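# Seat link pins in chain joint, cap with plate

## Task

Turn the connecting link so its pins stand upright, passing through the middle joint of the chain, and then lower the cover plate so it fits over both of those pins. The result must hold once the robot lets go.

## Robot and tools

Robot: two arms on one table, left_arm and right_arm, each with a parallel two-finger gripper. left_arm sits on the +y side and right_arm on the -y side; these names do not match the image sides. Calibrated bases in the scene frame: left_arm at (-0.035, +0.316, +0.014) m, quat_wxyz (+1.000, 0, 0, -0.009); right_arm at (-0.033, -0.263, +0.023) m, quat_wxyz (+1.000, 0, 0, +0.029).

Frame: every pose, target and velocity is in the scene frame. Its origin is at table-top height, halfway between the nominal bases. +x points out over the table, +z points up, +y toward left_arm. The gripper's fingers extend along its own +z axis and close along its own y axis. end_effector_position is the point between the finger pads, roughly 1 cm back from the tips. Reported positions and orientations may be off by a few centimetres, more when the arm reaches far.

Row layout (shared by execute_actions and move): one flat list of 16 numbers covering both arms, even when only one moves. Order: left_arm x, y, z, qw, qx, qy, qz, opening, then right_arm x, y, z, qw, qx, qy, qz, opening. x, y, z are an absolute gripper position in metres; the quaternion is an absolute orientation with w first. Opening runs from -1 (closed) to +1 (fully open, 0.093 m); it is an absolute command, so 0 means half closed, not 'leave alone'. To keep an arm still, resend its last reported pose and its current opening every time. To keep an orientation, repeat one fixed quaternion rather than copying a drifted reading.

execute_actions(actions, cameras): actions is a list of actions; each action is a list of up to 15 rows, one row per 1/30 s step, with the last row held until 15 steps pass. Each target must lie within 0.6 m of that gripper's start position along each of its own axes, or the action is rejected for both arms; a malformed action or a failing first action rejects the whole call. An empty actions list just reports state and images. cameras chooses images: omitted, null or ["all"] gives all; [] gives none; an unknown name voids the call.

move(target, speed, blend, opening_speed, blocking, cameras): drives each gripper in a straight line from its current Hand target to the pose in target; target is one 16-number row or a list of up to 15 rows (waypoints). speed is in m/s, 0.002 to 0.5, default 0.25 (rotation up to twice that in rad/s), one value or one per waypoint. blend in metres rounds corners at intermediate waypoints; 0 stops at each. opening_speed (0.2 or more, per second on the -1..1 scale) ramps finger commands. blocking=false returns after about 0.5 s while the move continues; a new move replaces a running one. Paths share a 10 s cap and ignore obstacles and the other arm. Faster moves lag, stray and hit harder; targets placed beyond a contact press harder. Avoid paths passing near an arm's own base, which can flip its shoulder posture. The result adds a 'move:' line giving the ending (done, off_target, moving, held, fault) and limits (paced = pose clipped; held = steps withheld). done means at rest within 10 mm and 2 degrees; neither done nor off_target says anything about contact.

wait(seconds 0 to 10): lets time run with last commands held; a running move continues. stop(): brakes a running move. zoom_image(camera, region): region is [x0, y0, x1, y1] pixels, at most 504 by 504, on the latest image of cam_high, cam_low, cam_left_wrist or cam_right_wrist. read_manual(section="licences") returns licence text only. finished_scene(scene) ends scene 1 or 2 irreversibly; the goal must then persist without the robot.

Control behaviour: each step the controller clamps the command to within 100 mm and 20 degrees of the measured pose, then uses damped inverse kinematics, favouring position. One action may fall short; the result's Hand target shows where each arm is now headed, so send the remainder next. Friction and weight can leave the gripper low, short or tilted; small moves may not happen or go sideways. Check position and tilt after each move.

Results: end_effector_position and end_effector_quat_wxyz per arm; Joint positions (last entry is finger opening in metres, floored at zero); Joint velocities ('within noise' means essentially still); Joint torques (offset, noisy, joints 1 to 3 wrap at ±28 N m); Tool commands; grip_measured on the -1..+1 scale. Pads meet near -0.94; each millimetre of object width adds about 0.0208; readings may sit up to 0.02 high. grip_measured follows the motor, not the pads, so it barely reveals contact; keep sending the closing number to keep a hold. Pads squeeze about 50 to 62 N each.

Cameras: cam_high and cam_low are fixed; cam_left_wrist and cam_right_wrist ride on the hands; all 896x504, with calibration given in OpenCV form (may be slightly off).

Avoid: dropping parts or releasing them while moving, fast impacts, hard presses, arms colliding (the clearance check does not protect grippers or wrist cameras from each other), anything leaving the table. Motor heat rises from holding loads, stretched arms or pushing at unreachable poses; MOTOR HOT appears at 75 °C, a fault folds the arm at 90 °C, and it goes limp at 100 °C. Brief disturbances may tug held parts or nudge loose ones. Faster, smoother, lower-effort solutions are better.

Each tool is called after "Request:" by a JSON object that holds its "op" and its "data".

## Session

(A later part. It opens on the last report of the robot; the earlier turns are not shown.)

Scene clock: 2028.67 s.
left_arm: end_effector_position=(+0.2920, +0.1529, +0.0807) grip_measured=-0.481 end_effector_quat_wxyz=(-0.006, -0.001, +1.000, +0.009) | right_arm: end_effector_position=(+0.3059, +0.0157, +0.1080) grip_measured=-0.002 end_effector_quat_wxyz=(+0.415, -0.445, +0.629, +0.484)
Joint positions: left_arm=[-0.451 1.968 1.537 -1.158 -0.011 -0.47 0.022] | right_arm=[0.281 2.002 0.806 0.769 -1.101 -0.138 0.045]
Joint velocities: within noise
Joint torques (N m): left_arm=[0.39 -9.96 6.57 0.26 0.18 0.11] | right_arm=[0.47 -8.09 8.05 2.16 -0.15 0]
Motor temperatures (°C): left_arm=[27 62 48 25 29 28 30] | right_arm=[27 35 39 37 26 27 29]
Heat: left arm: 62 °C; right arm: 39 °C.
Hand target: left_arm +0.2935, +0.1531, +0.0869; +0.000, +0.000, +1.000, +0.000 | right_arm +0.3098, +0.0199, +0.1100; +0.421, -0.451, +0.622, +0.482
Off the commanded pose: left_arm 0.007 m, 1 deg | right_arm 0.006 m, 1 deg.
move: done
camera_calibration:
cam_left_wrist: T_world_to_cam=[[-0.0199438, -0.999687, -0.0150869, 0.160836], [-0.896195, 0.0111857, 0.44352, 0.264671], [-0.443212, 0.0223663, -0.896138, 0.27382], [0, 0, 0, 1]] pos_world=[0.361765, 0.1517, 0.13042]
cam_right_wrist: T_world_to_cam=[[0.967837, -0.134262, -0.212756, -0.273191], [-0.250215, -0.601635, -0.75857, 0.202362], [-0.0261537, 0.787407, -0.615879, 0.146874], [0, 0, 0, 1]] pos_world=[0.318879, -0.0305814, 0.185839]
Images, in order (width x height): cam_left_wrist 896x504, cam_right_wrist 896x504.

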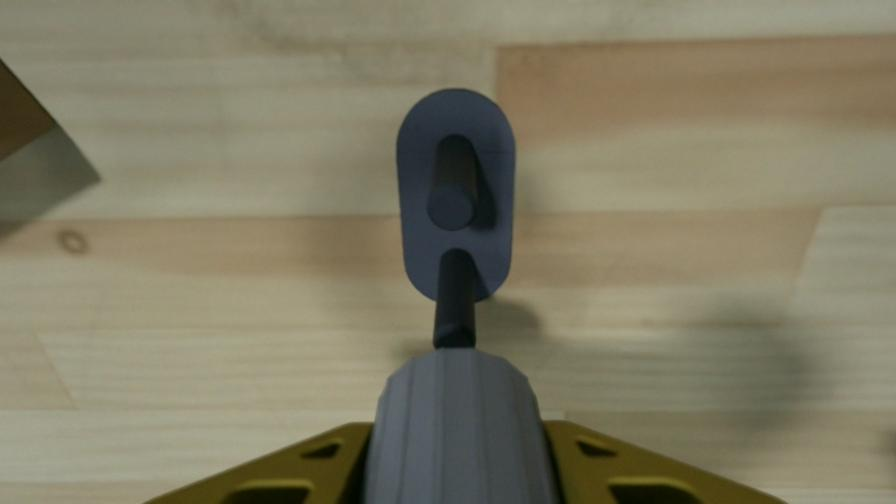

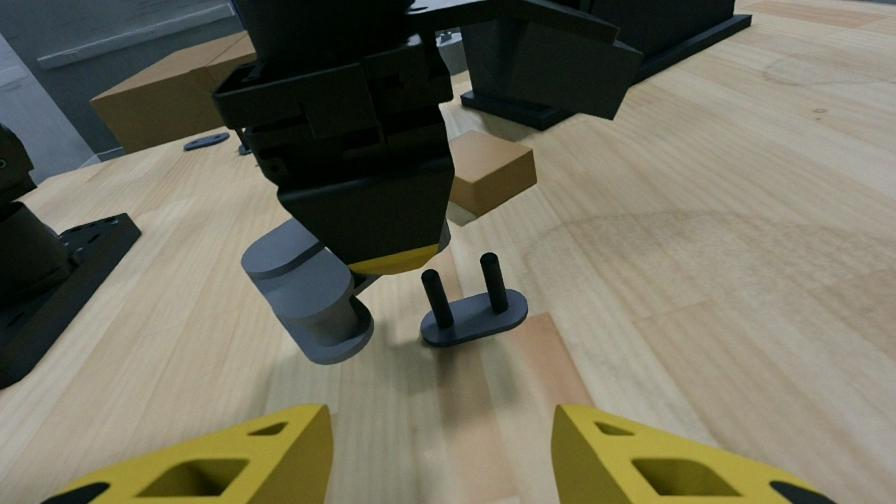

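Request:
{"op": "move", "data": {"target": [[0.2955, 0.153, 0.066, 0, 0, 1, 0, -0.95, 0.31, 0.02, 0.11, 0.42, -0.45, 0.62, 0.48, 0]], "speed": [0.04], "cameras": ["cam_right_wrist","cam_left_wrist","cam_low"]}}

Request:
{"op": "zoom_image", "data": {"camera": "cam_right_wrist", "region": [340, 200, 600, 380]}}

Request:
{"op": "zoom_image", "data": {"camera": "cam_low", "region": [480, 210, 640, 300]}}

Scene clock: 2041.40 s.
left_arm: end_effector_position=(+0.2938, +0.1530, +0.0635) grip_measured=-0.481 end_effector_quat_wxyz=(-0.001, -0.001, +1.000, +0.007) | right_arm: end_effector_position=(+0.3059, +0.0157, +0.1080) grip_measured=-0.002 end_effector_quat_wxyz=(+0.415, -0.445, +0.629, +0.484)
Joint positions: left_arm=[-0.448 1.98 1.484 -1.084 -0.011 -0.467 0.022] | right_arm=[0.281 2.002 0.806 0.769 -1.101 -0.139 0.045]
Joint velocities: within noise
Joint torques (N m): left_arm=[0.39 -9.06 6.68 0.35 0.19 0.09] | right_arm=[0.44 -7.94 7.99 2.16 -0.15 0.06]
Motor temperatures (°C): left_arm=[27 60 47 25 29 28 30] | right_arm=[27 35 39 37 26 27 29]
Heat: left arm: 60 °C; right arm: 39 °C.
Hand target: left_arm +0.2956, +0.1530, +0.0661; +0.000, +0.000, +1.000, +0.000 | right_arm +0.3098, +0.0199, +0.1100; +0.421, -0.451, +0.622, +0.482
Off the commanded pose: left_arm 0.003 m, 1 deg | right_arm 0.006 m, 1 deg.
move: done
camera_calibration:
cam_left_wrist: T_world_to_cam=[[-0.0198331, -0.999743, -0.0109472, 0.160498], [-0.899921, 0.0130802, 0.435857, 0.275232], [-0.435602, 0.018496, -0.899949, 0.257807], [0, 0, 0, 1]] pos_world=[0.363172, 0.152089, 0.113809]
cam_right_wrist: T_world_to_cam=[[0.968103, -0.134077, -0.211658, -0.273394], [-0.249236, -0.601768, -0.758786, 0.202088], [-0.0256334, 0.787336, -0.615991, 0.146729], [0, 0, 0, 1]] pos_world=[0.318802, -0.0305705, 0.185859]
Images, in order (width x height): cam_low 896x504, cam_left_wrist 896x504, cam_right_wrist 896x504.

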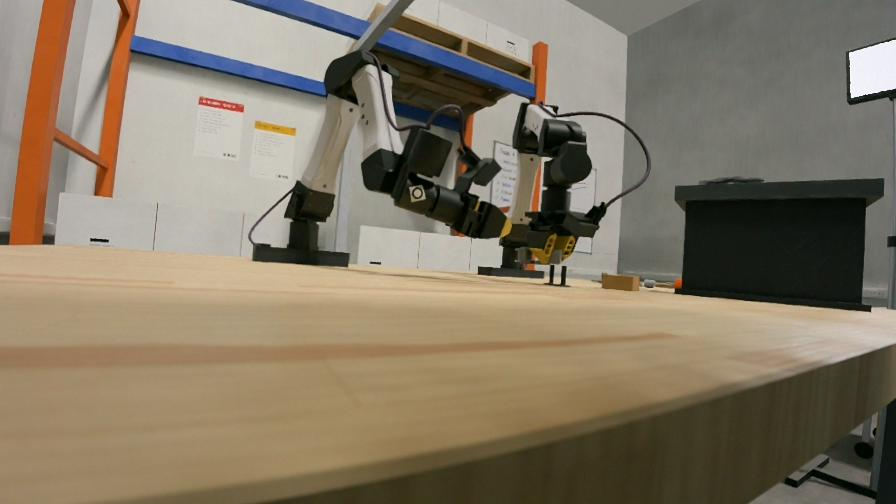

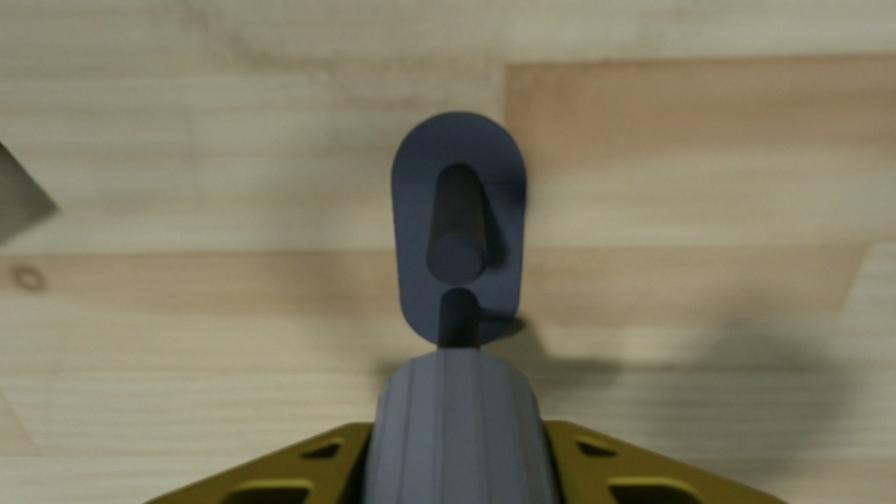

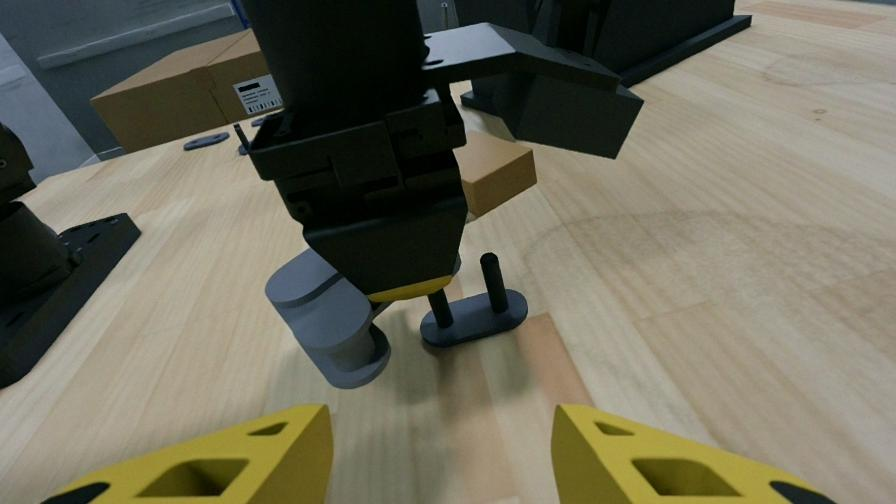

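Scaled by 1.938 from the camera's 896x504 image, which has a finer 1280x720 frame.

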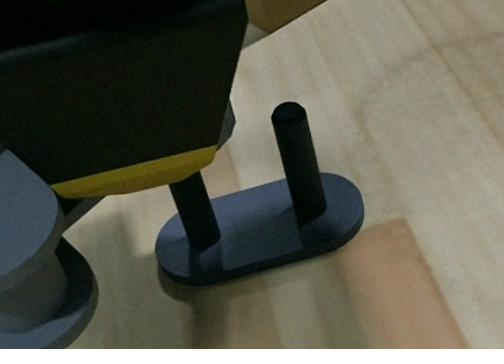

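Scaled by 3.150 from the camera's 896x504 image, which has a finer 1280x720 frame.

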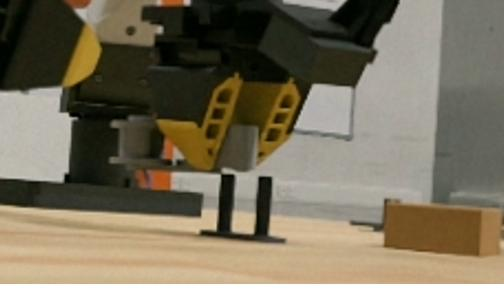

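Request:
{"op": "zoom_image", "data": {"camera": "cam_low", "region": [530, 240, 590, 294]}}

Request:
{"op": "zoom_image", "data": {"camera": "cam_left_wrist", "region": [360, 200, 560, 420]}}

Scaled by 8.400 from the camera's 896x504 image, which has a finer 1280x720 frame.

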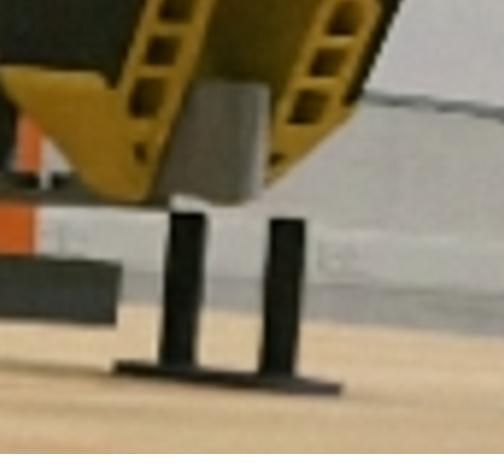

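Scaled by 2.291 from the camera's 896x504 image, which has a finer 1280x720 frame.

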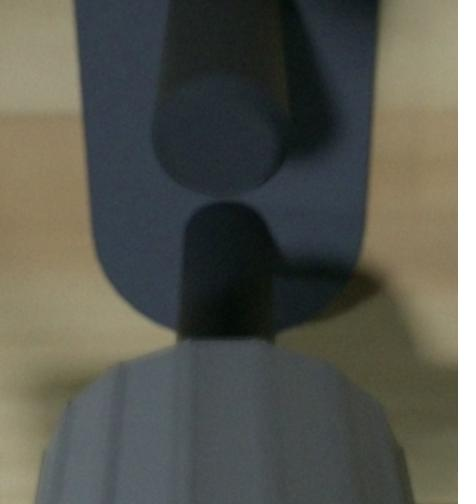

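Request:
{"op": "move", "data": {"target": [[0.2955, 0.1535, 0.056, 0, 0, 1, 0, -0.95, 0.31, 0.02, 0.11, 0.42, -0.45, 0.62, 0.48, 0]], "speed": [0.03], "cameras": ["cam_right_wrist","cam_left_wrist","cam_low"]}}

Request:
{"op": "zoom_image", "data": {"camera": "cam_right_wrist", "region": [380, 220, 540, 360]}}

Request:
{"op": "zoom_image", "data": {"camera": "cam_low", "region": [530, 240, 590, 294]}}

Scene clock: 2152.53 s.
left_arm: end_effector_position=(+0.2937, +0.1530, +0.0598) grip_measured=-0.481 end_effector_quat_wxyz=(+0.000, +0.000, +1.000, +0.006) | right_arm: end_effector_position=(+0.3059, +0.0157, +0.1080) grip_measured=-0.002 end_effector_quat_wxyz=(+0.415, -0.445, +0.629, +0.484)
Joint positions: left_arm=[-0.448 1.98 1.469 -1.065 -0.011 -0.466 0.022] | right_arm=[0.281 2.002 0.806 0.769 -1.101 -0.139 0.045]
Joint velocities: within noise
Joint torques (N m): left_arm=[0.46 -8.27 5.52 0.48 0.18 0.1] | right_arm=[0.44 -7.94 7.91 2.14 -0.15 0.05]
Motor temperatures (°C): left_arm=[27 54 47 25 29 28 31] | right_arm=[27 37 40 40 26 27 29]
Heat: left arm: 54 °C; right arm: 40 °C.
Hand target: left_arm +0.2955, +0.1535, +0.0561; +0.000, +0.000, +1.000, +0.000 | right_arm +0.3098, +0.0199, +0.1100; +0.421, -0.451, +0.622, +0.482
Off the commanded pose: left_arm 0.004 m, 1 deg | right_arm 0.006 m, 1 deg.
move: done
camera_calibration:
cam_left_wrist: T_world_to_cam=[[-0.0209428, -0.999737, -0.00930382, 0.160707], [-0.901379, 0.0148548, 0.432777, 0.277114], [-0.432525, 0.0174498, -0.901453, 0.253866], [0, 0, 0, 1]] pos_world=[0.362954, 0.152119, 0.110416]
cam_right_wrist: T_world_to_cam=[[0.968103, -0.134077, -0.211658, -0.273394], [-0.249236, -0.601768, -0.758786, 0.202088], [-0.0256334, 0.787336, -0.615991, 0.146729], [0, 0, 0, 1]] pos_world=[0.318802, -0.0305705, 0.185859]
Images, in order (width x height): cam_low 896x504, cam_left_wrist 896x504, cam_right_wrist 896x504.

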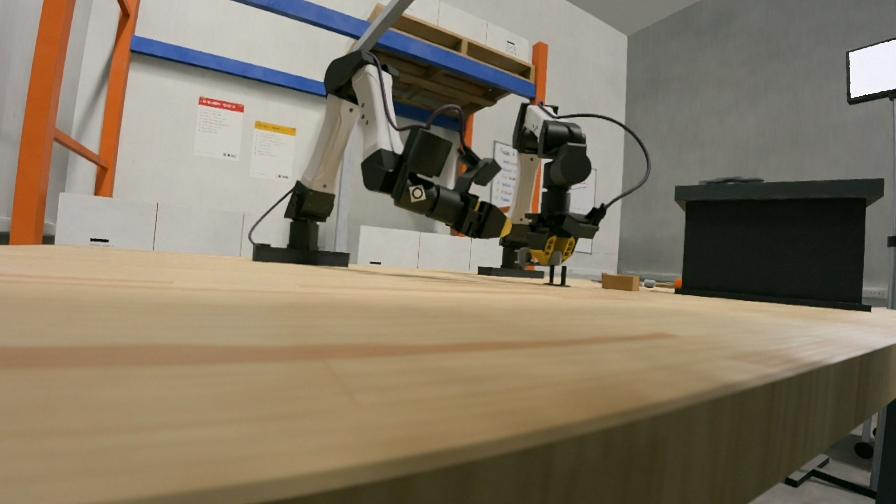

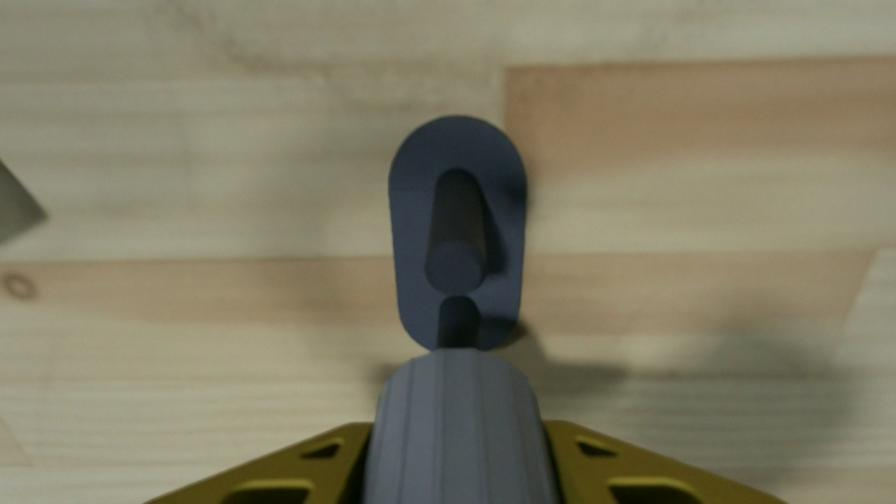

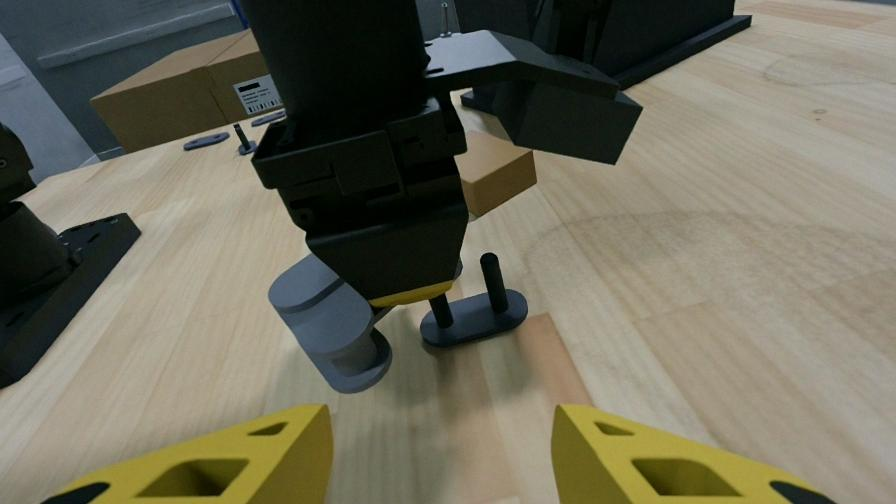

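Scaled by 3.150 from the camera's 896x504 image, which has a finer 1280x720 frame.

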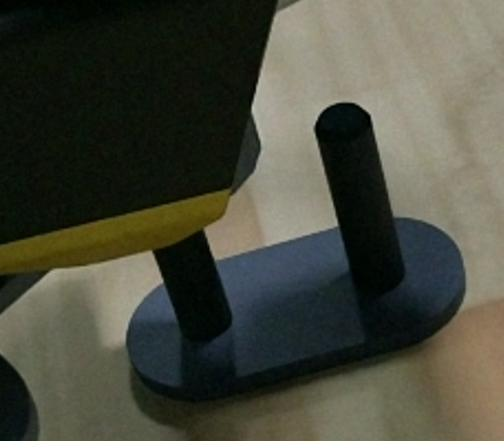

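Scaled by 8.400 from the camera's 896x504 image, which has a finer 1280x720 frame.

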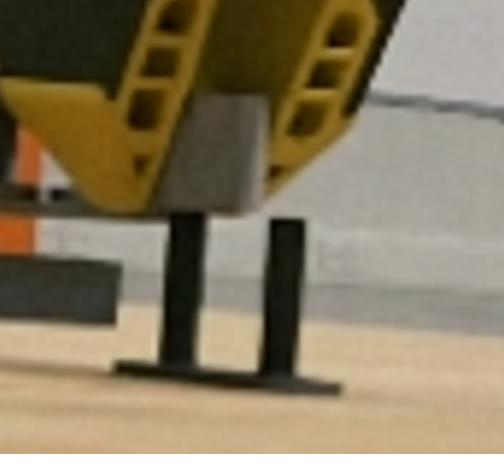

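Request:
{"op": "move", "data": {"target": [[0.2965, 0.1535, 0.064, 0, 0, 1, 0, -0.95, 0.31, 0.02, 0.11, 0.42, -0.45, 0.62, 0.48, 0],[0.2975, 0.1535, 0.054, 0, 0, 1, 0, -0.95, 0.31, 0.02, 0.11, 0.42, -0.45, 0.62, 0.48, 0]], "speed": [0.03], "cameras": ["cam_right_wrist","cam_left_wrist","cam_low"]}}

Request:
{"op": "zoom_image", "data": {"camera": "cam_right_wrist", "region": [380, 220, 540, 360]}}

Request:
{"op": "zoom_image", "data": {"camera": "cam_low", "region": [530, 240, 590, 294]}}

speed must be one number or one for each of the 2 targets, got a list of 1; nothing of the call was run

Scaled by 3.150 from the camera's 896x504 image, which has a finer 1280x720 frame.

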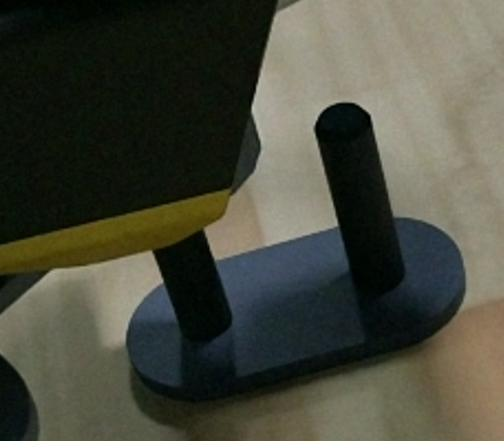

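Scaled by 8.400 from the camera's 896x504 image, which has a finer 1280x720 frame.

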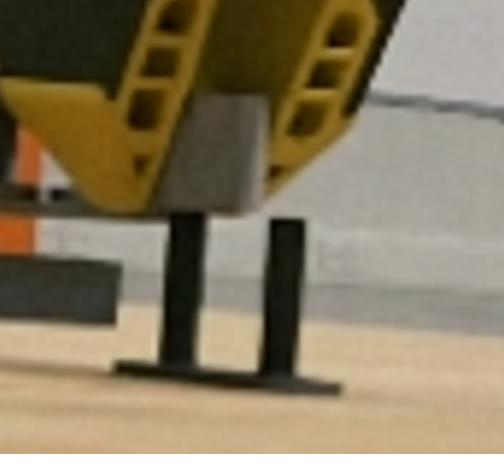

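Request:
{"op": "move", "data": {"target": [[0.2965, 0.1535, 0.064, 0, 0, 1, 0, -0.95, 0.31, 0.02, 0.11, 0.42, -0.45, 0.62, 0.48, 0],[0.2975, 0.1535, 0.054, 0, 0, 1, 0, -0.95, 0.31, 0.02, 0.11, 0.42, -0.45, 0.62, 0.48, 0]], "speed": 0.03, "cameras": ["cam_left_wrist"]}}

Scene clock: 2187.87 s.
left_arm: end_effector_position=(+0.2940, +0.1536, +0.0598) grip_measured=-0.481 end_effector_quat_wxyz=(+0.000, +0.000, +1.000, +0.006) | right_arm: end_effector_position=(+0.3059, +0.0158, +0.1081) grip_measured=-0.002 end_effector_quat_wxyz=(+0.415, -0.445, +0.629, +0.484)
Joint positions: left_arm=[-0.446 1.98 1.469 -1.065 -0.011 -0.464 0.022] | right_arm=[0.281 2.002 0.806 0.769 -1.101 -0.139 0.045]
Joint velocities: within noise
Joint torques (N m): left_arm=[0.64 -7.65 5.82 0.53 0.2 0.1] | right_arm=[0.39 -7.92 7.98 2.21 -0.13 0.01]
Motor temperatures (°C): left_arm=[27 52 45 25 29 28 31] | right_arm=[27 38 40 40 26 27 29]
Heat: left arm: 52 °C; right arm: 40 °C.
Hand target: left_arm +0.2974, +0.1536, +0.0541; +0.000, +0.000, +1.000, +0.000 | right_arm +0.3099, +0.0199, +0.1100; +0.421, -0.451, +0.622, +0.482
Off the commanded pose: left_arm 0.007 m, 1 deg | right_arm 0.006 m, 1 deg.
move: done
camera_calibration:
cam_left_wrist: T_world_to_cam=[[-0.0217056, -0.999721, -0.0093047, 0.161436], [-0.901355, 0.0155417, 0.432802, 0.277216], [-0.432537, 0.0177811, -0.901441, 0.253917], [0, 0, 0, 1]] pos_world=[0.363203, 0.152568, 0.110414]
Images, in order (width x height): cam_left_wrist 896x504.

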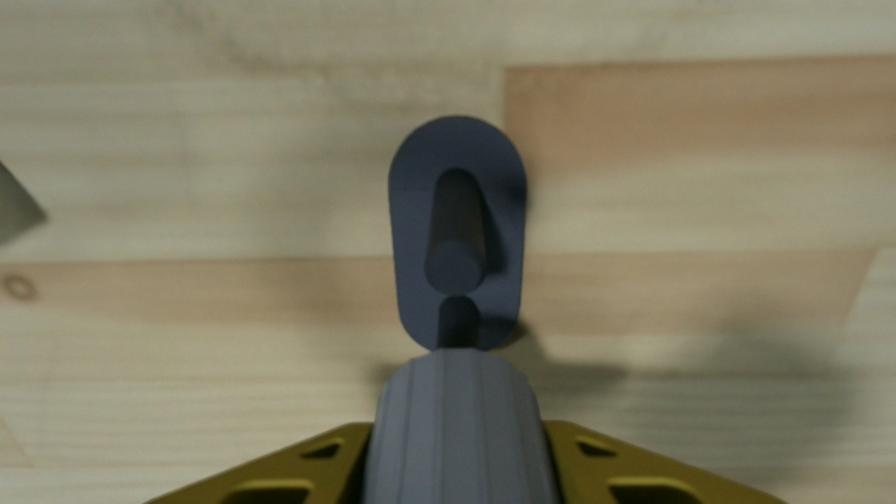

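Request:
{"op": "move", "data": {"target": [[0.300, 0.1535, 0.073, 0, 0, 1, 0, -0.95, 0.31, 0.02, 0.11, 0.42, -0.45, 0.62, 0.48, 0],[0.2985, 0.1535, 0.055, 0, 0, 1, 0, -0.95, 0.31, 0.02, 0.11, 0.42, -0.45, 0.62, 0.48, 0]], "speed": 0.05, "cameras": ["cam_left_wrist","cam_low","cam_right_wrist"]}}

Request:
{"op": "zoom_image", "data": {"camera": "cam_right_wrist", "region": [380, 220, 540, 360]}}

Request:
{"op": "zoom_image", "data": {"camera": "cam_low", "region": [530, 240, 590, 294]}}

Scene clock: 2202.57 s.
left_arm: end_effector_position=(+0.2964, +0.1542, +0.0598) grip_measured=-0.481 end_effector_quat_wxyz=(-0.001, -0.001, +1.000, +0.007) | right_arm: end_effector_position=(+0.3059, +0.0158, +0.1081) grip_measured=-0.002 end_effector_quat_wxyz=(+0.415, -0.445, +0.629, +0.484)
Joint positions: left_arm=[-0.442 1.99 1.483 -1.073 -0.011 -0.461 0.022] | right_arm=[0.281 2.002 0.806 0.769 -1.101 -0.139 0.045]
Joint velocities: within noise
Joint torques (N m): left_arm=[0.23 -8.29 5.23 0.54 0.18 0.08] | right_arm=[0.49 -7.91 7.77 2.14 -0.13 0]
Motor temperatures (°C): left_arm=[27 51 44 25 29 28 31] | right_arm=[27 38 40 40 26 27 29]
Heat: left arm: 51 °C; right arm: 40 °C.
Hand target: left_arm +0.2984, +0.1535, +0.0551; +0.000, +0.000, +1.000, +0.000 | right_arm +0.3099, +0.0199, +0.1100; +0.421, -0.451, +0.622, +0.482
Off the commanded pose: left_arm 0.005 m, 1 deg | right_arm 0.006 m, 1 deg.
move: done
camera_calibration:
cam_left_wrist: T_world_to_cam=[[-0.0194484, -0.999753, -0.0107672, 0.161601], [-0.90004, 0.012817, 0.43562, 0.279237], [-0.435374, 0.018163, -0.900066, 0.255615], [0, 0, 0, 1]] pos_world=[0.365756, 0.153339, 0.110169]
cam_right_wrist: T_world_to_cam=[[0.968179, -0.13405, -0.211327, -0.273463], [-0.248963, -0.601672, -0.758952, 0.202071], [-0.0254118, 0.787414, -0.6159, 0.146676], [0, 0, 0, 1]] pos_world=[0.318797, -0.0305724, 0.18591]
Images, in order (width x height): cam_low 896x504, cam_left_wrist 896x504, cam_right_wrist 896x504.

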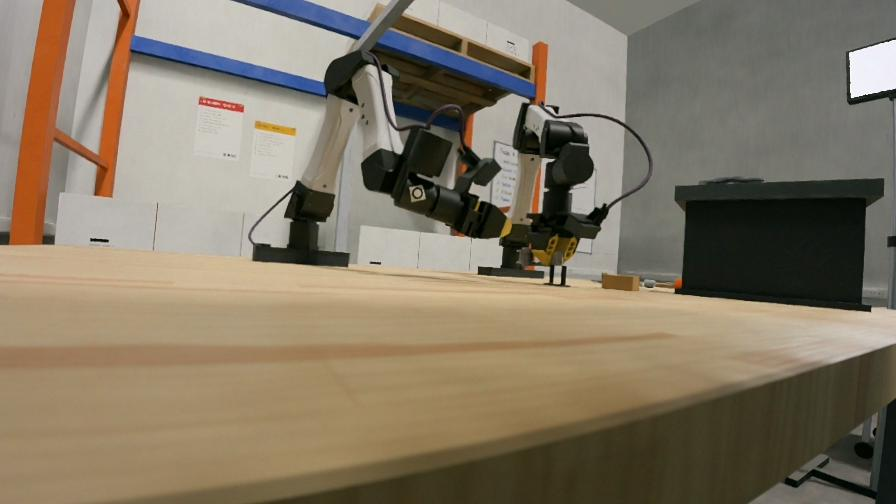

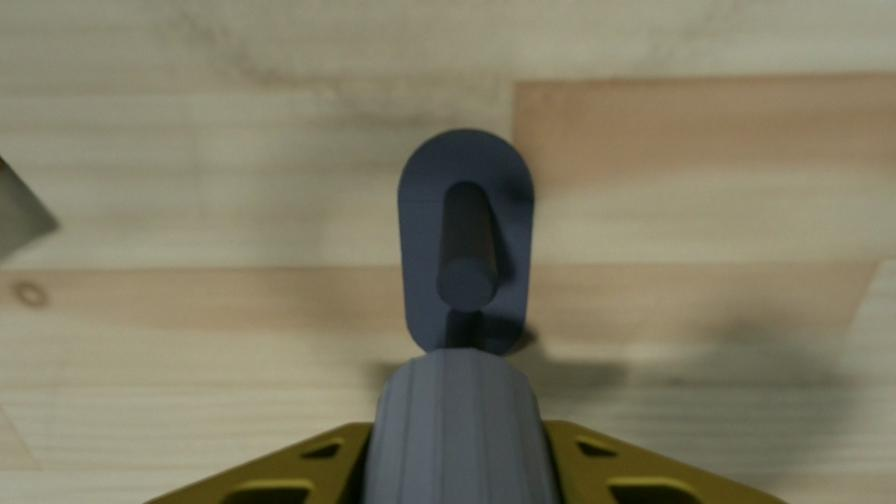

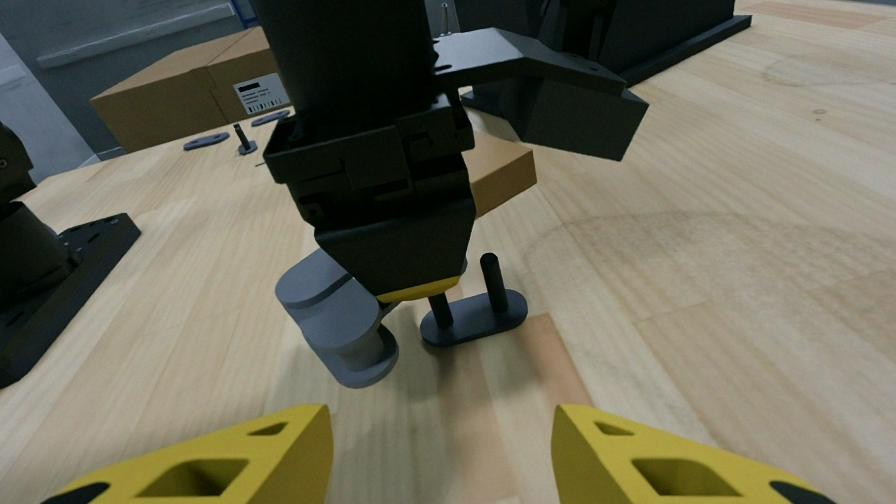

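Scaled by 3.150 from the camera's 896x504 image, which has a finer 1280x720 frame.

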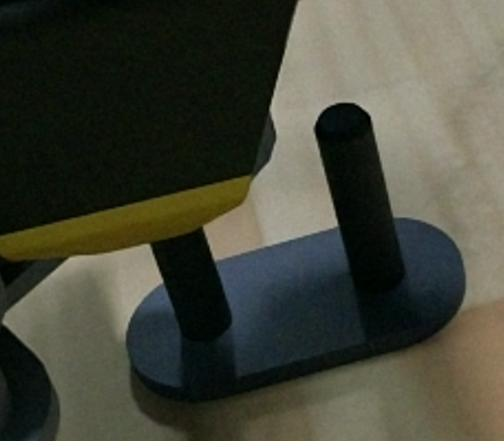

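Scaled by 8.400 from the camera's 896x504 image, which has a finer 1280x720 frame.

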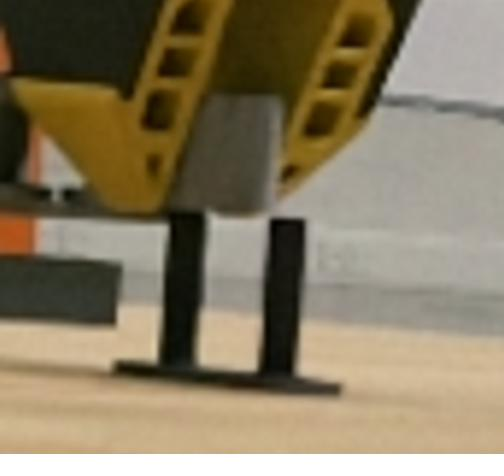

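Request:
{"op": "move", "data": {"target": [[0.2925, 0.1532, 0.073, 0, 0, 1, 0, -0.95, 0.31, 0.02, 0.11, 0.42, -0.45, 0.62, 0.48, 0],[0.2932, 0.1530, 0.055, 0, 0, 1, 0, -0.95, 0.31, 0.02, 0.11, 0.42, -0.45, 0.62, 0.48, 0]], "speed": 0.05, "cameras": ["cam_left_wrist","cam_low","cam_right_wrist"]}}

Request:
{"op": "zoom_image", "data": {"camera": "cam_right_wrist", "region": [380, 220, 540, 360]}}

Request:
{"op": "zoom_image", "data": {"camera": "cam_low", "region": [530, 240, 590, 294]}}

Scene clock: 2245.00 s.
left_arm: end_effector_position=(+0.2962, +0.1544, +0.0594) grip_measured=-0.481 end_effector_quat_wxyz=(+0.003, -0.001, +1.000, +0.005) | right_arm: end_effector_position=(+0.3059, +0.0158, +0.1081) grip_measured=-0.002 end_effector_quat_wxyz=(+0.415, -0.445, +0.629, +0.484)
Joint positions: left_arm=[-0.442 1.982 1.47 -1.059 -0.011 -0.461 0.022] | right_arm=[0.281 2.002 0.806 0.769 -1.101 -0.139 0.045]
Joint velocities: within noise
Joint torques (N m): left_arm=[-0.51 -8.92 4.4 0.51 0.19 0.01] | right_arm=[0.46 -7.98 7.86 2.16 -0.19 0.06]
Motor temperatures (°C): left_arm=[27 51 44 26 29 28 31] | right_arm=[27 38 40 41 26 27 29]
Heat: left arm: 51 °C; right arm: 41 °C.
Hand target: left_arm +0.2933, +0.1530, +0.0551; +0.000, +0.000, +1.000, +0.000 | right_arm +0.3099, +0.0199, +0.1100; +0.421, -0.451, +0.622, +0.482
Off the commanded pose: left_arm 0.005 m, 1 deg | right_arm 0.006 m, 1 deg.
move: done
camera_calibration:
cam_left_wrist: T_world_to_cam=[[-0.0193784, -0.999787, -0.00703158, 0.161469], [-0.903438, 0.0144974, 0.428475, 0.280379], [-0.428282, 0.0146557, -0.903526, 0.253786], [0, 0, 0, 1]] pos_world=[0.365126, 0.153651, 0.110303]
cam_right_wrist: T_world_to_cam=[[0.968179, -0.13405, -0.211327, -0.273463], [-0.248963, -0.601672, -0.758952, 0.202071], [-0.0254118, 0.787414, -0.6159, 0.146676], [0, 0, 0, 1]] pos_world=[0.318797, -0.0305724, 0.18591]
Images, in order (width x height): cam_low 896x504, cam_left_wrist 896x504, cam_right_wrist 896x504.

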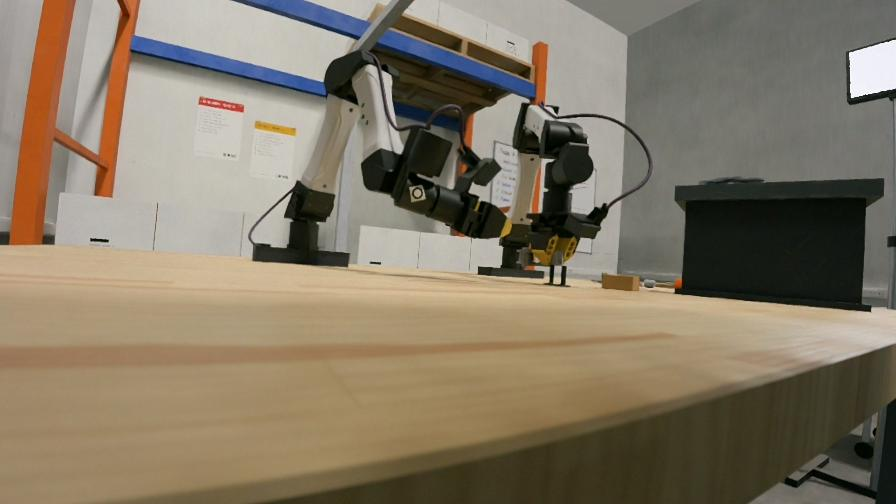

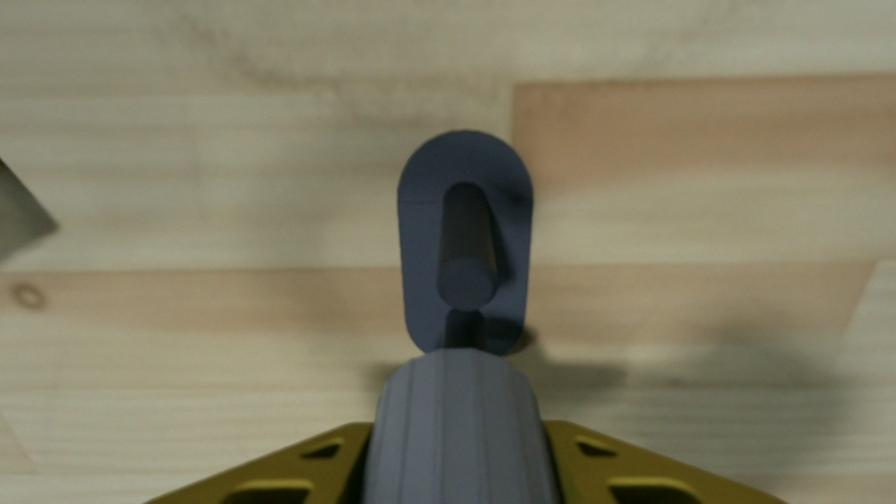

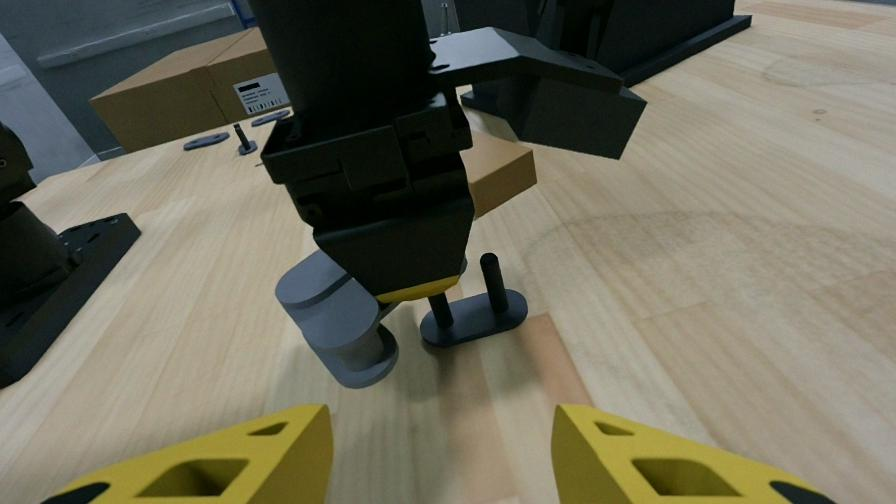

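Scaled by 3.150 from the camera's 896x504 image, which has a finer 1280x720 frame.

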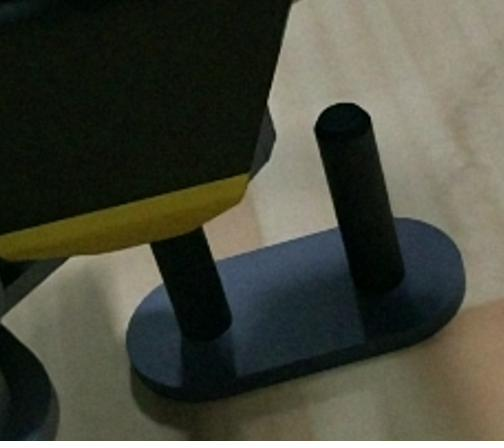

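Scaled by 8.400 from the camera's 896x504 image, which has a finer 1280x720 frame.

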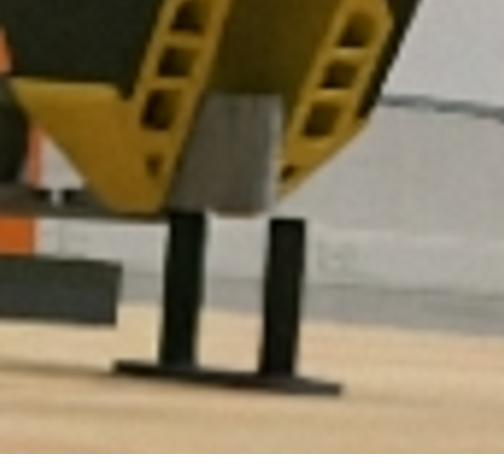

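Request:
{"op": "move", "data": {"target": [[0.287, 0.1515, 0.095, 0, 0, 1, 0, -0.95, 0.31, 0.02, 0.11, 0.42, -0.45, 0.62, 0.48, 0],[0.2932, 0.1530, 0.083, 0, 0, 1, 0, -0.95, 0.31, 0.02, 0.11, 0.42, -0.45, 0.62, 0.48, 0]], "speed": 0.05, "cameras": []}}

Request:
{"op": "move", "data": {"target": [[0.2932, 0.1530, 0.062, 0, 0, 1, 0, -0.95, 0.31, 0.02, 0.11, 0.42, -0.45, 0.62, 0.48, 0]], "speed": 0.05, "cameras": ["cam_left_wrist","cam_low","cam_right_wrist"]}}

Request:
{"op": "zoom_image", "data": {"camera": "cam_right_wrist", "region": [380, 220, 540, 360]}}

Request:
{"op": "zoom_image", "data": {"camera": "cam_low", "region": [530, 240, 590, 294]}}

Scene clock: 2258.40 s.
left_arm: end_effector_position=(+0.2861, +0.1575, +0.0689) grip_measured=-0.481 end_effector_quat_wxyz=(-0.017, +0.001, +1.000, +0.015) | right_arm: end_effector_position=(+0.3059, +0.0158, +0.1081) grip_measured=-0.002 end_effector_quat_wxyz=(+0.415, -0.445, +0.629, +0.484)
Joint positions: left_arm=[-0.446 1.974 1.497 -1.138 -0.011 -0.463 0.022] | right_arm=[0.281 2.002 0.806 0.769 -1.101 -0.139 0.045]
Joint velocities: within noise
Joint torques (N m): left_arm=[-0.05 -10.45 8.69 0.2 0.18 0.04] | right_arm=[0.44 -7.84 7.91 2.12 -0.17 0.06]
Motor temperatures (°C): left_arm=[27 50 43 26 29 28 31] | right_arm=[27 38 40 41 26 27 29]
Heat: left arm: 50 °C; right arm: 41 °C.
Hand target: left_arm +0.2929, +0.1532, +0.0830; +0.000, +0.000, +1.000, +0.000 | right_arm +0.3098, +0.0199, +0.1100; +0.421, -0.451, +0.622, +0.482
Off the commanded pose: left_arm 0.016 m, 3 deg | right_arm 0.006 m, 1 deg.
move: off_target (left_arm)
No camera images: "cameras" was empty.

Scene clock: 2259.43 s.
left_arm: end_effector_position=(+0.2924, +0.1544, +0.0605) grip_measured=-0.481 end_effector_quat_wxyz=(-0.001, +0.000, +1.000, +0.007) | right_arm: end_effector_position=(+0.3059, +0.0158, +0.1081) grip_measured=-0.002 end_effector_quat_wxyz=(+0.415, -0.445, +0.629, +0.484)
Joint positions: left_arm=[-0.446 1.974 1.464 -1.067 -0.011 -0.463 0.022] | right_arm=[0.281 2.002 0.806 0.769 -1.101 -0.139 0.045]
Joint velocities: within noise
Joint torques (N m): left_arm=[-0.05 -8.88 6.48 0.31 0.17 0.04] | right_arm=[0.4 -7.97 7.82 2.14 -0.15 0.01]
Motor temperatures (°C): left_arm=[27 51 43 26 29 28 31] | right_arm=[27 38 40 41 26 27 29]
Heat: left arm: 51 °C; right arm: 41 °C.
Hand target: left_arm +0.2932, +0.1530, +0.0620; +0.000, +0.000, +1.000, +0.000 | right_arm +0.3098, +0.0199, +0.1100; +0.421, -0.451, +0.622, +0.482
Off the commanded pose: left_arm 0.002 m, 1 deg | right_arm 0.006 m, 1 deg.
move: done
camera_calibration:
cam_left_wrist: T_world_to_cam=[[-0.022485, -0.999696, -0.0101197, 0.162496], [-0.900599, 0.0158592, 0.434361, 0.275069], [-0.434069, 0.0188804, -0.900682, 0.254053], [0, 0, 0, 1]] pos_world=[0.361657, 0.153288, 0.110986]
cam_right_wrist: T_world_to_cam=[[0.968268, -0.133988, -0.210961, -0.27353], [-0.248637, -0.601716, -0.759024, 0.201979], [-0.0252384, 0.787391, -0.615937, 0.146628], [0, 0, 0, 1]] pos_world=[0.318771, -0.0305688, 0.185916]
Images, in order (width x height): cam_low 896x504, cam_left_wrist 896x504, cam_right_wrist 896x504.

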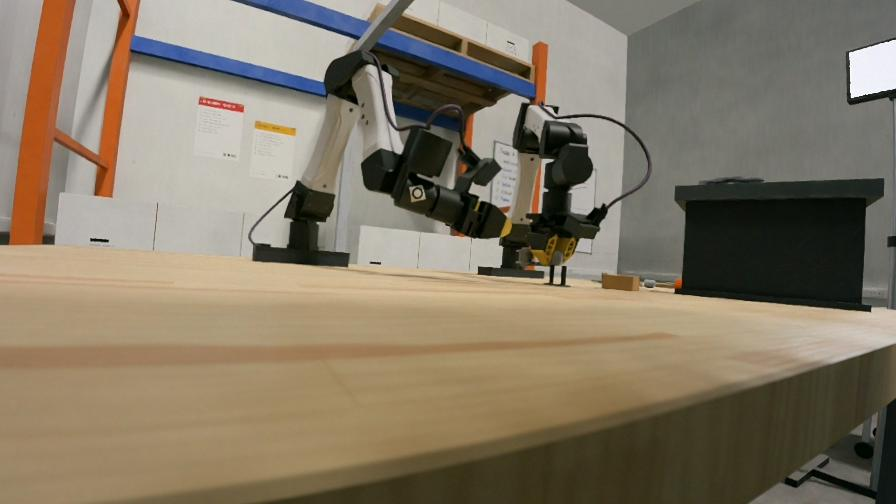

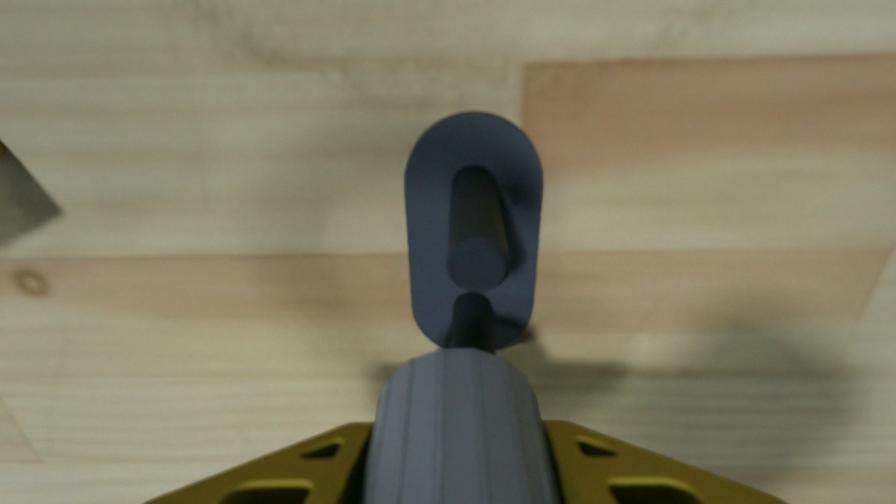

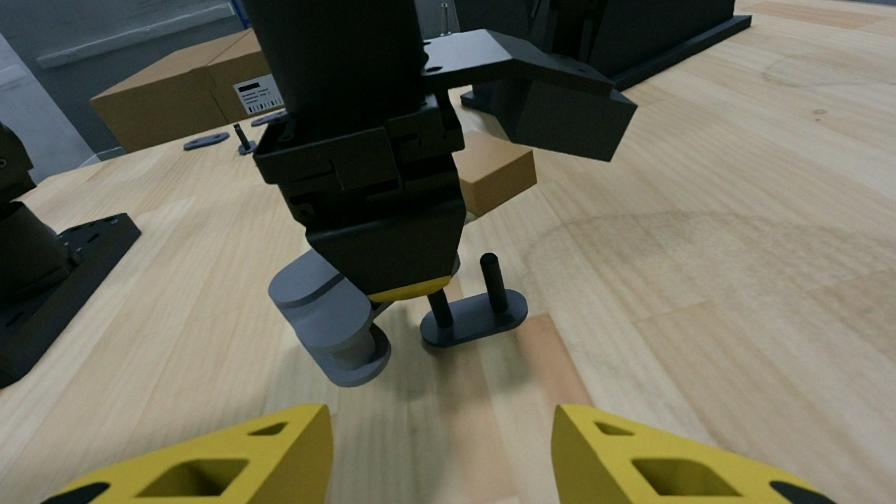

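Scaled by 3.150 from the camera's 896x504 image, which has a finer 1280x720 frame.

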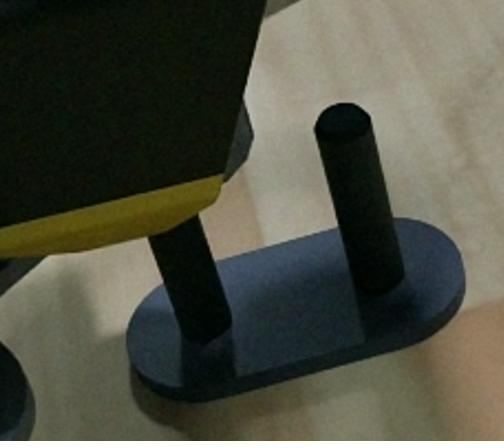

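Scaled by 8.400 from the camera's 896x504 image, which has a finer 1280x720 frame.

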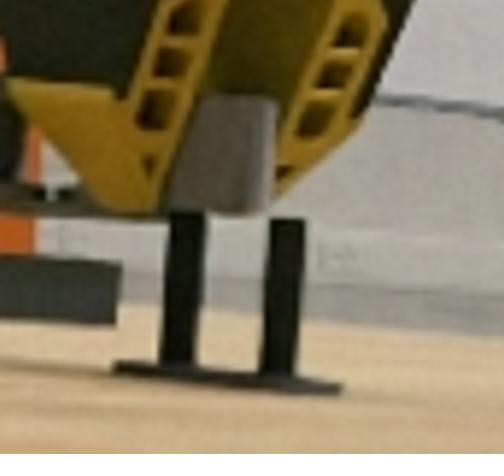

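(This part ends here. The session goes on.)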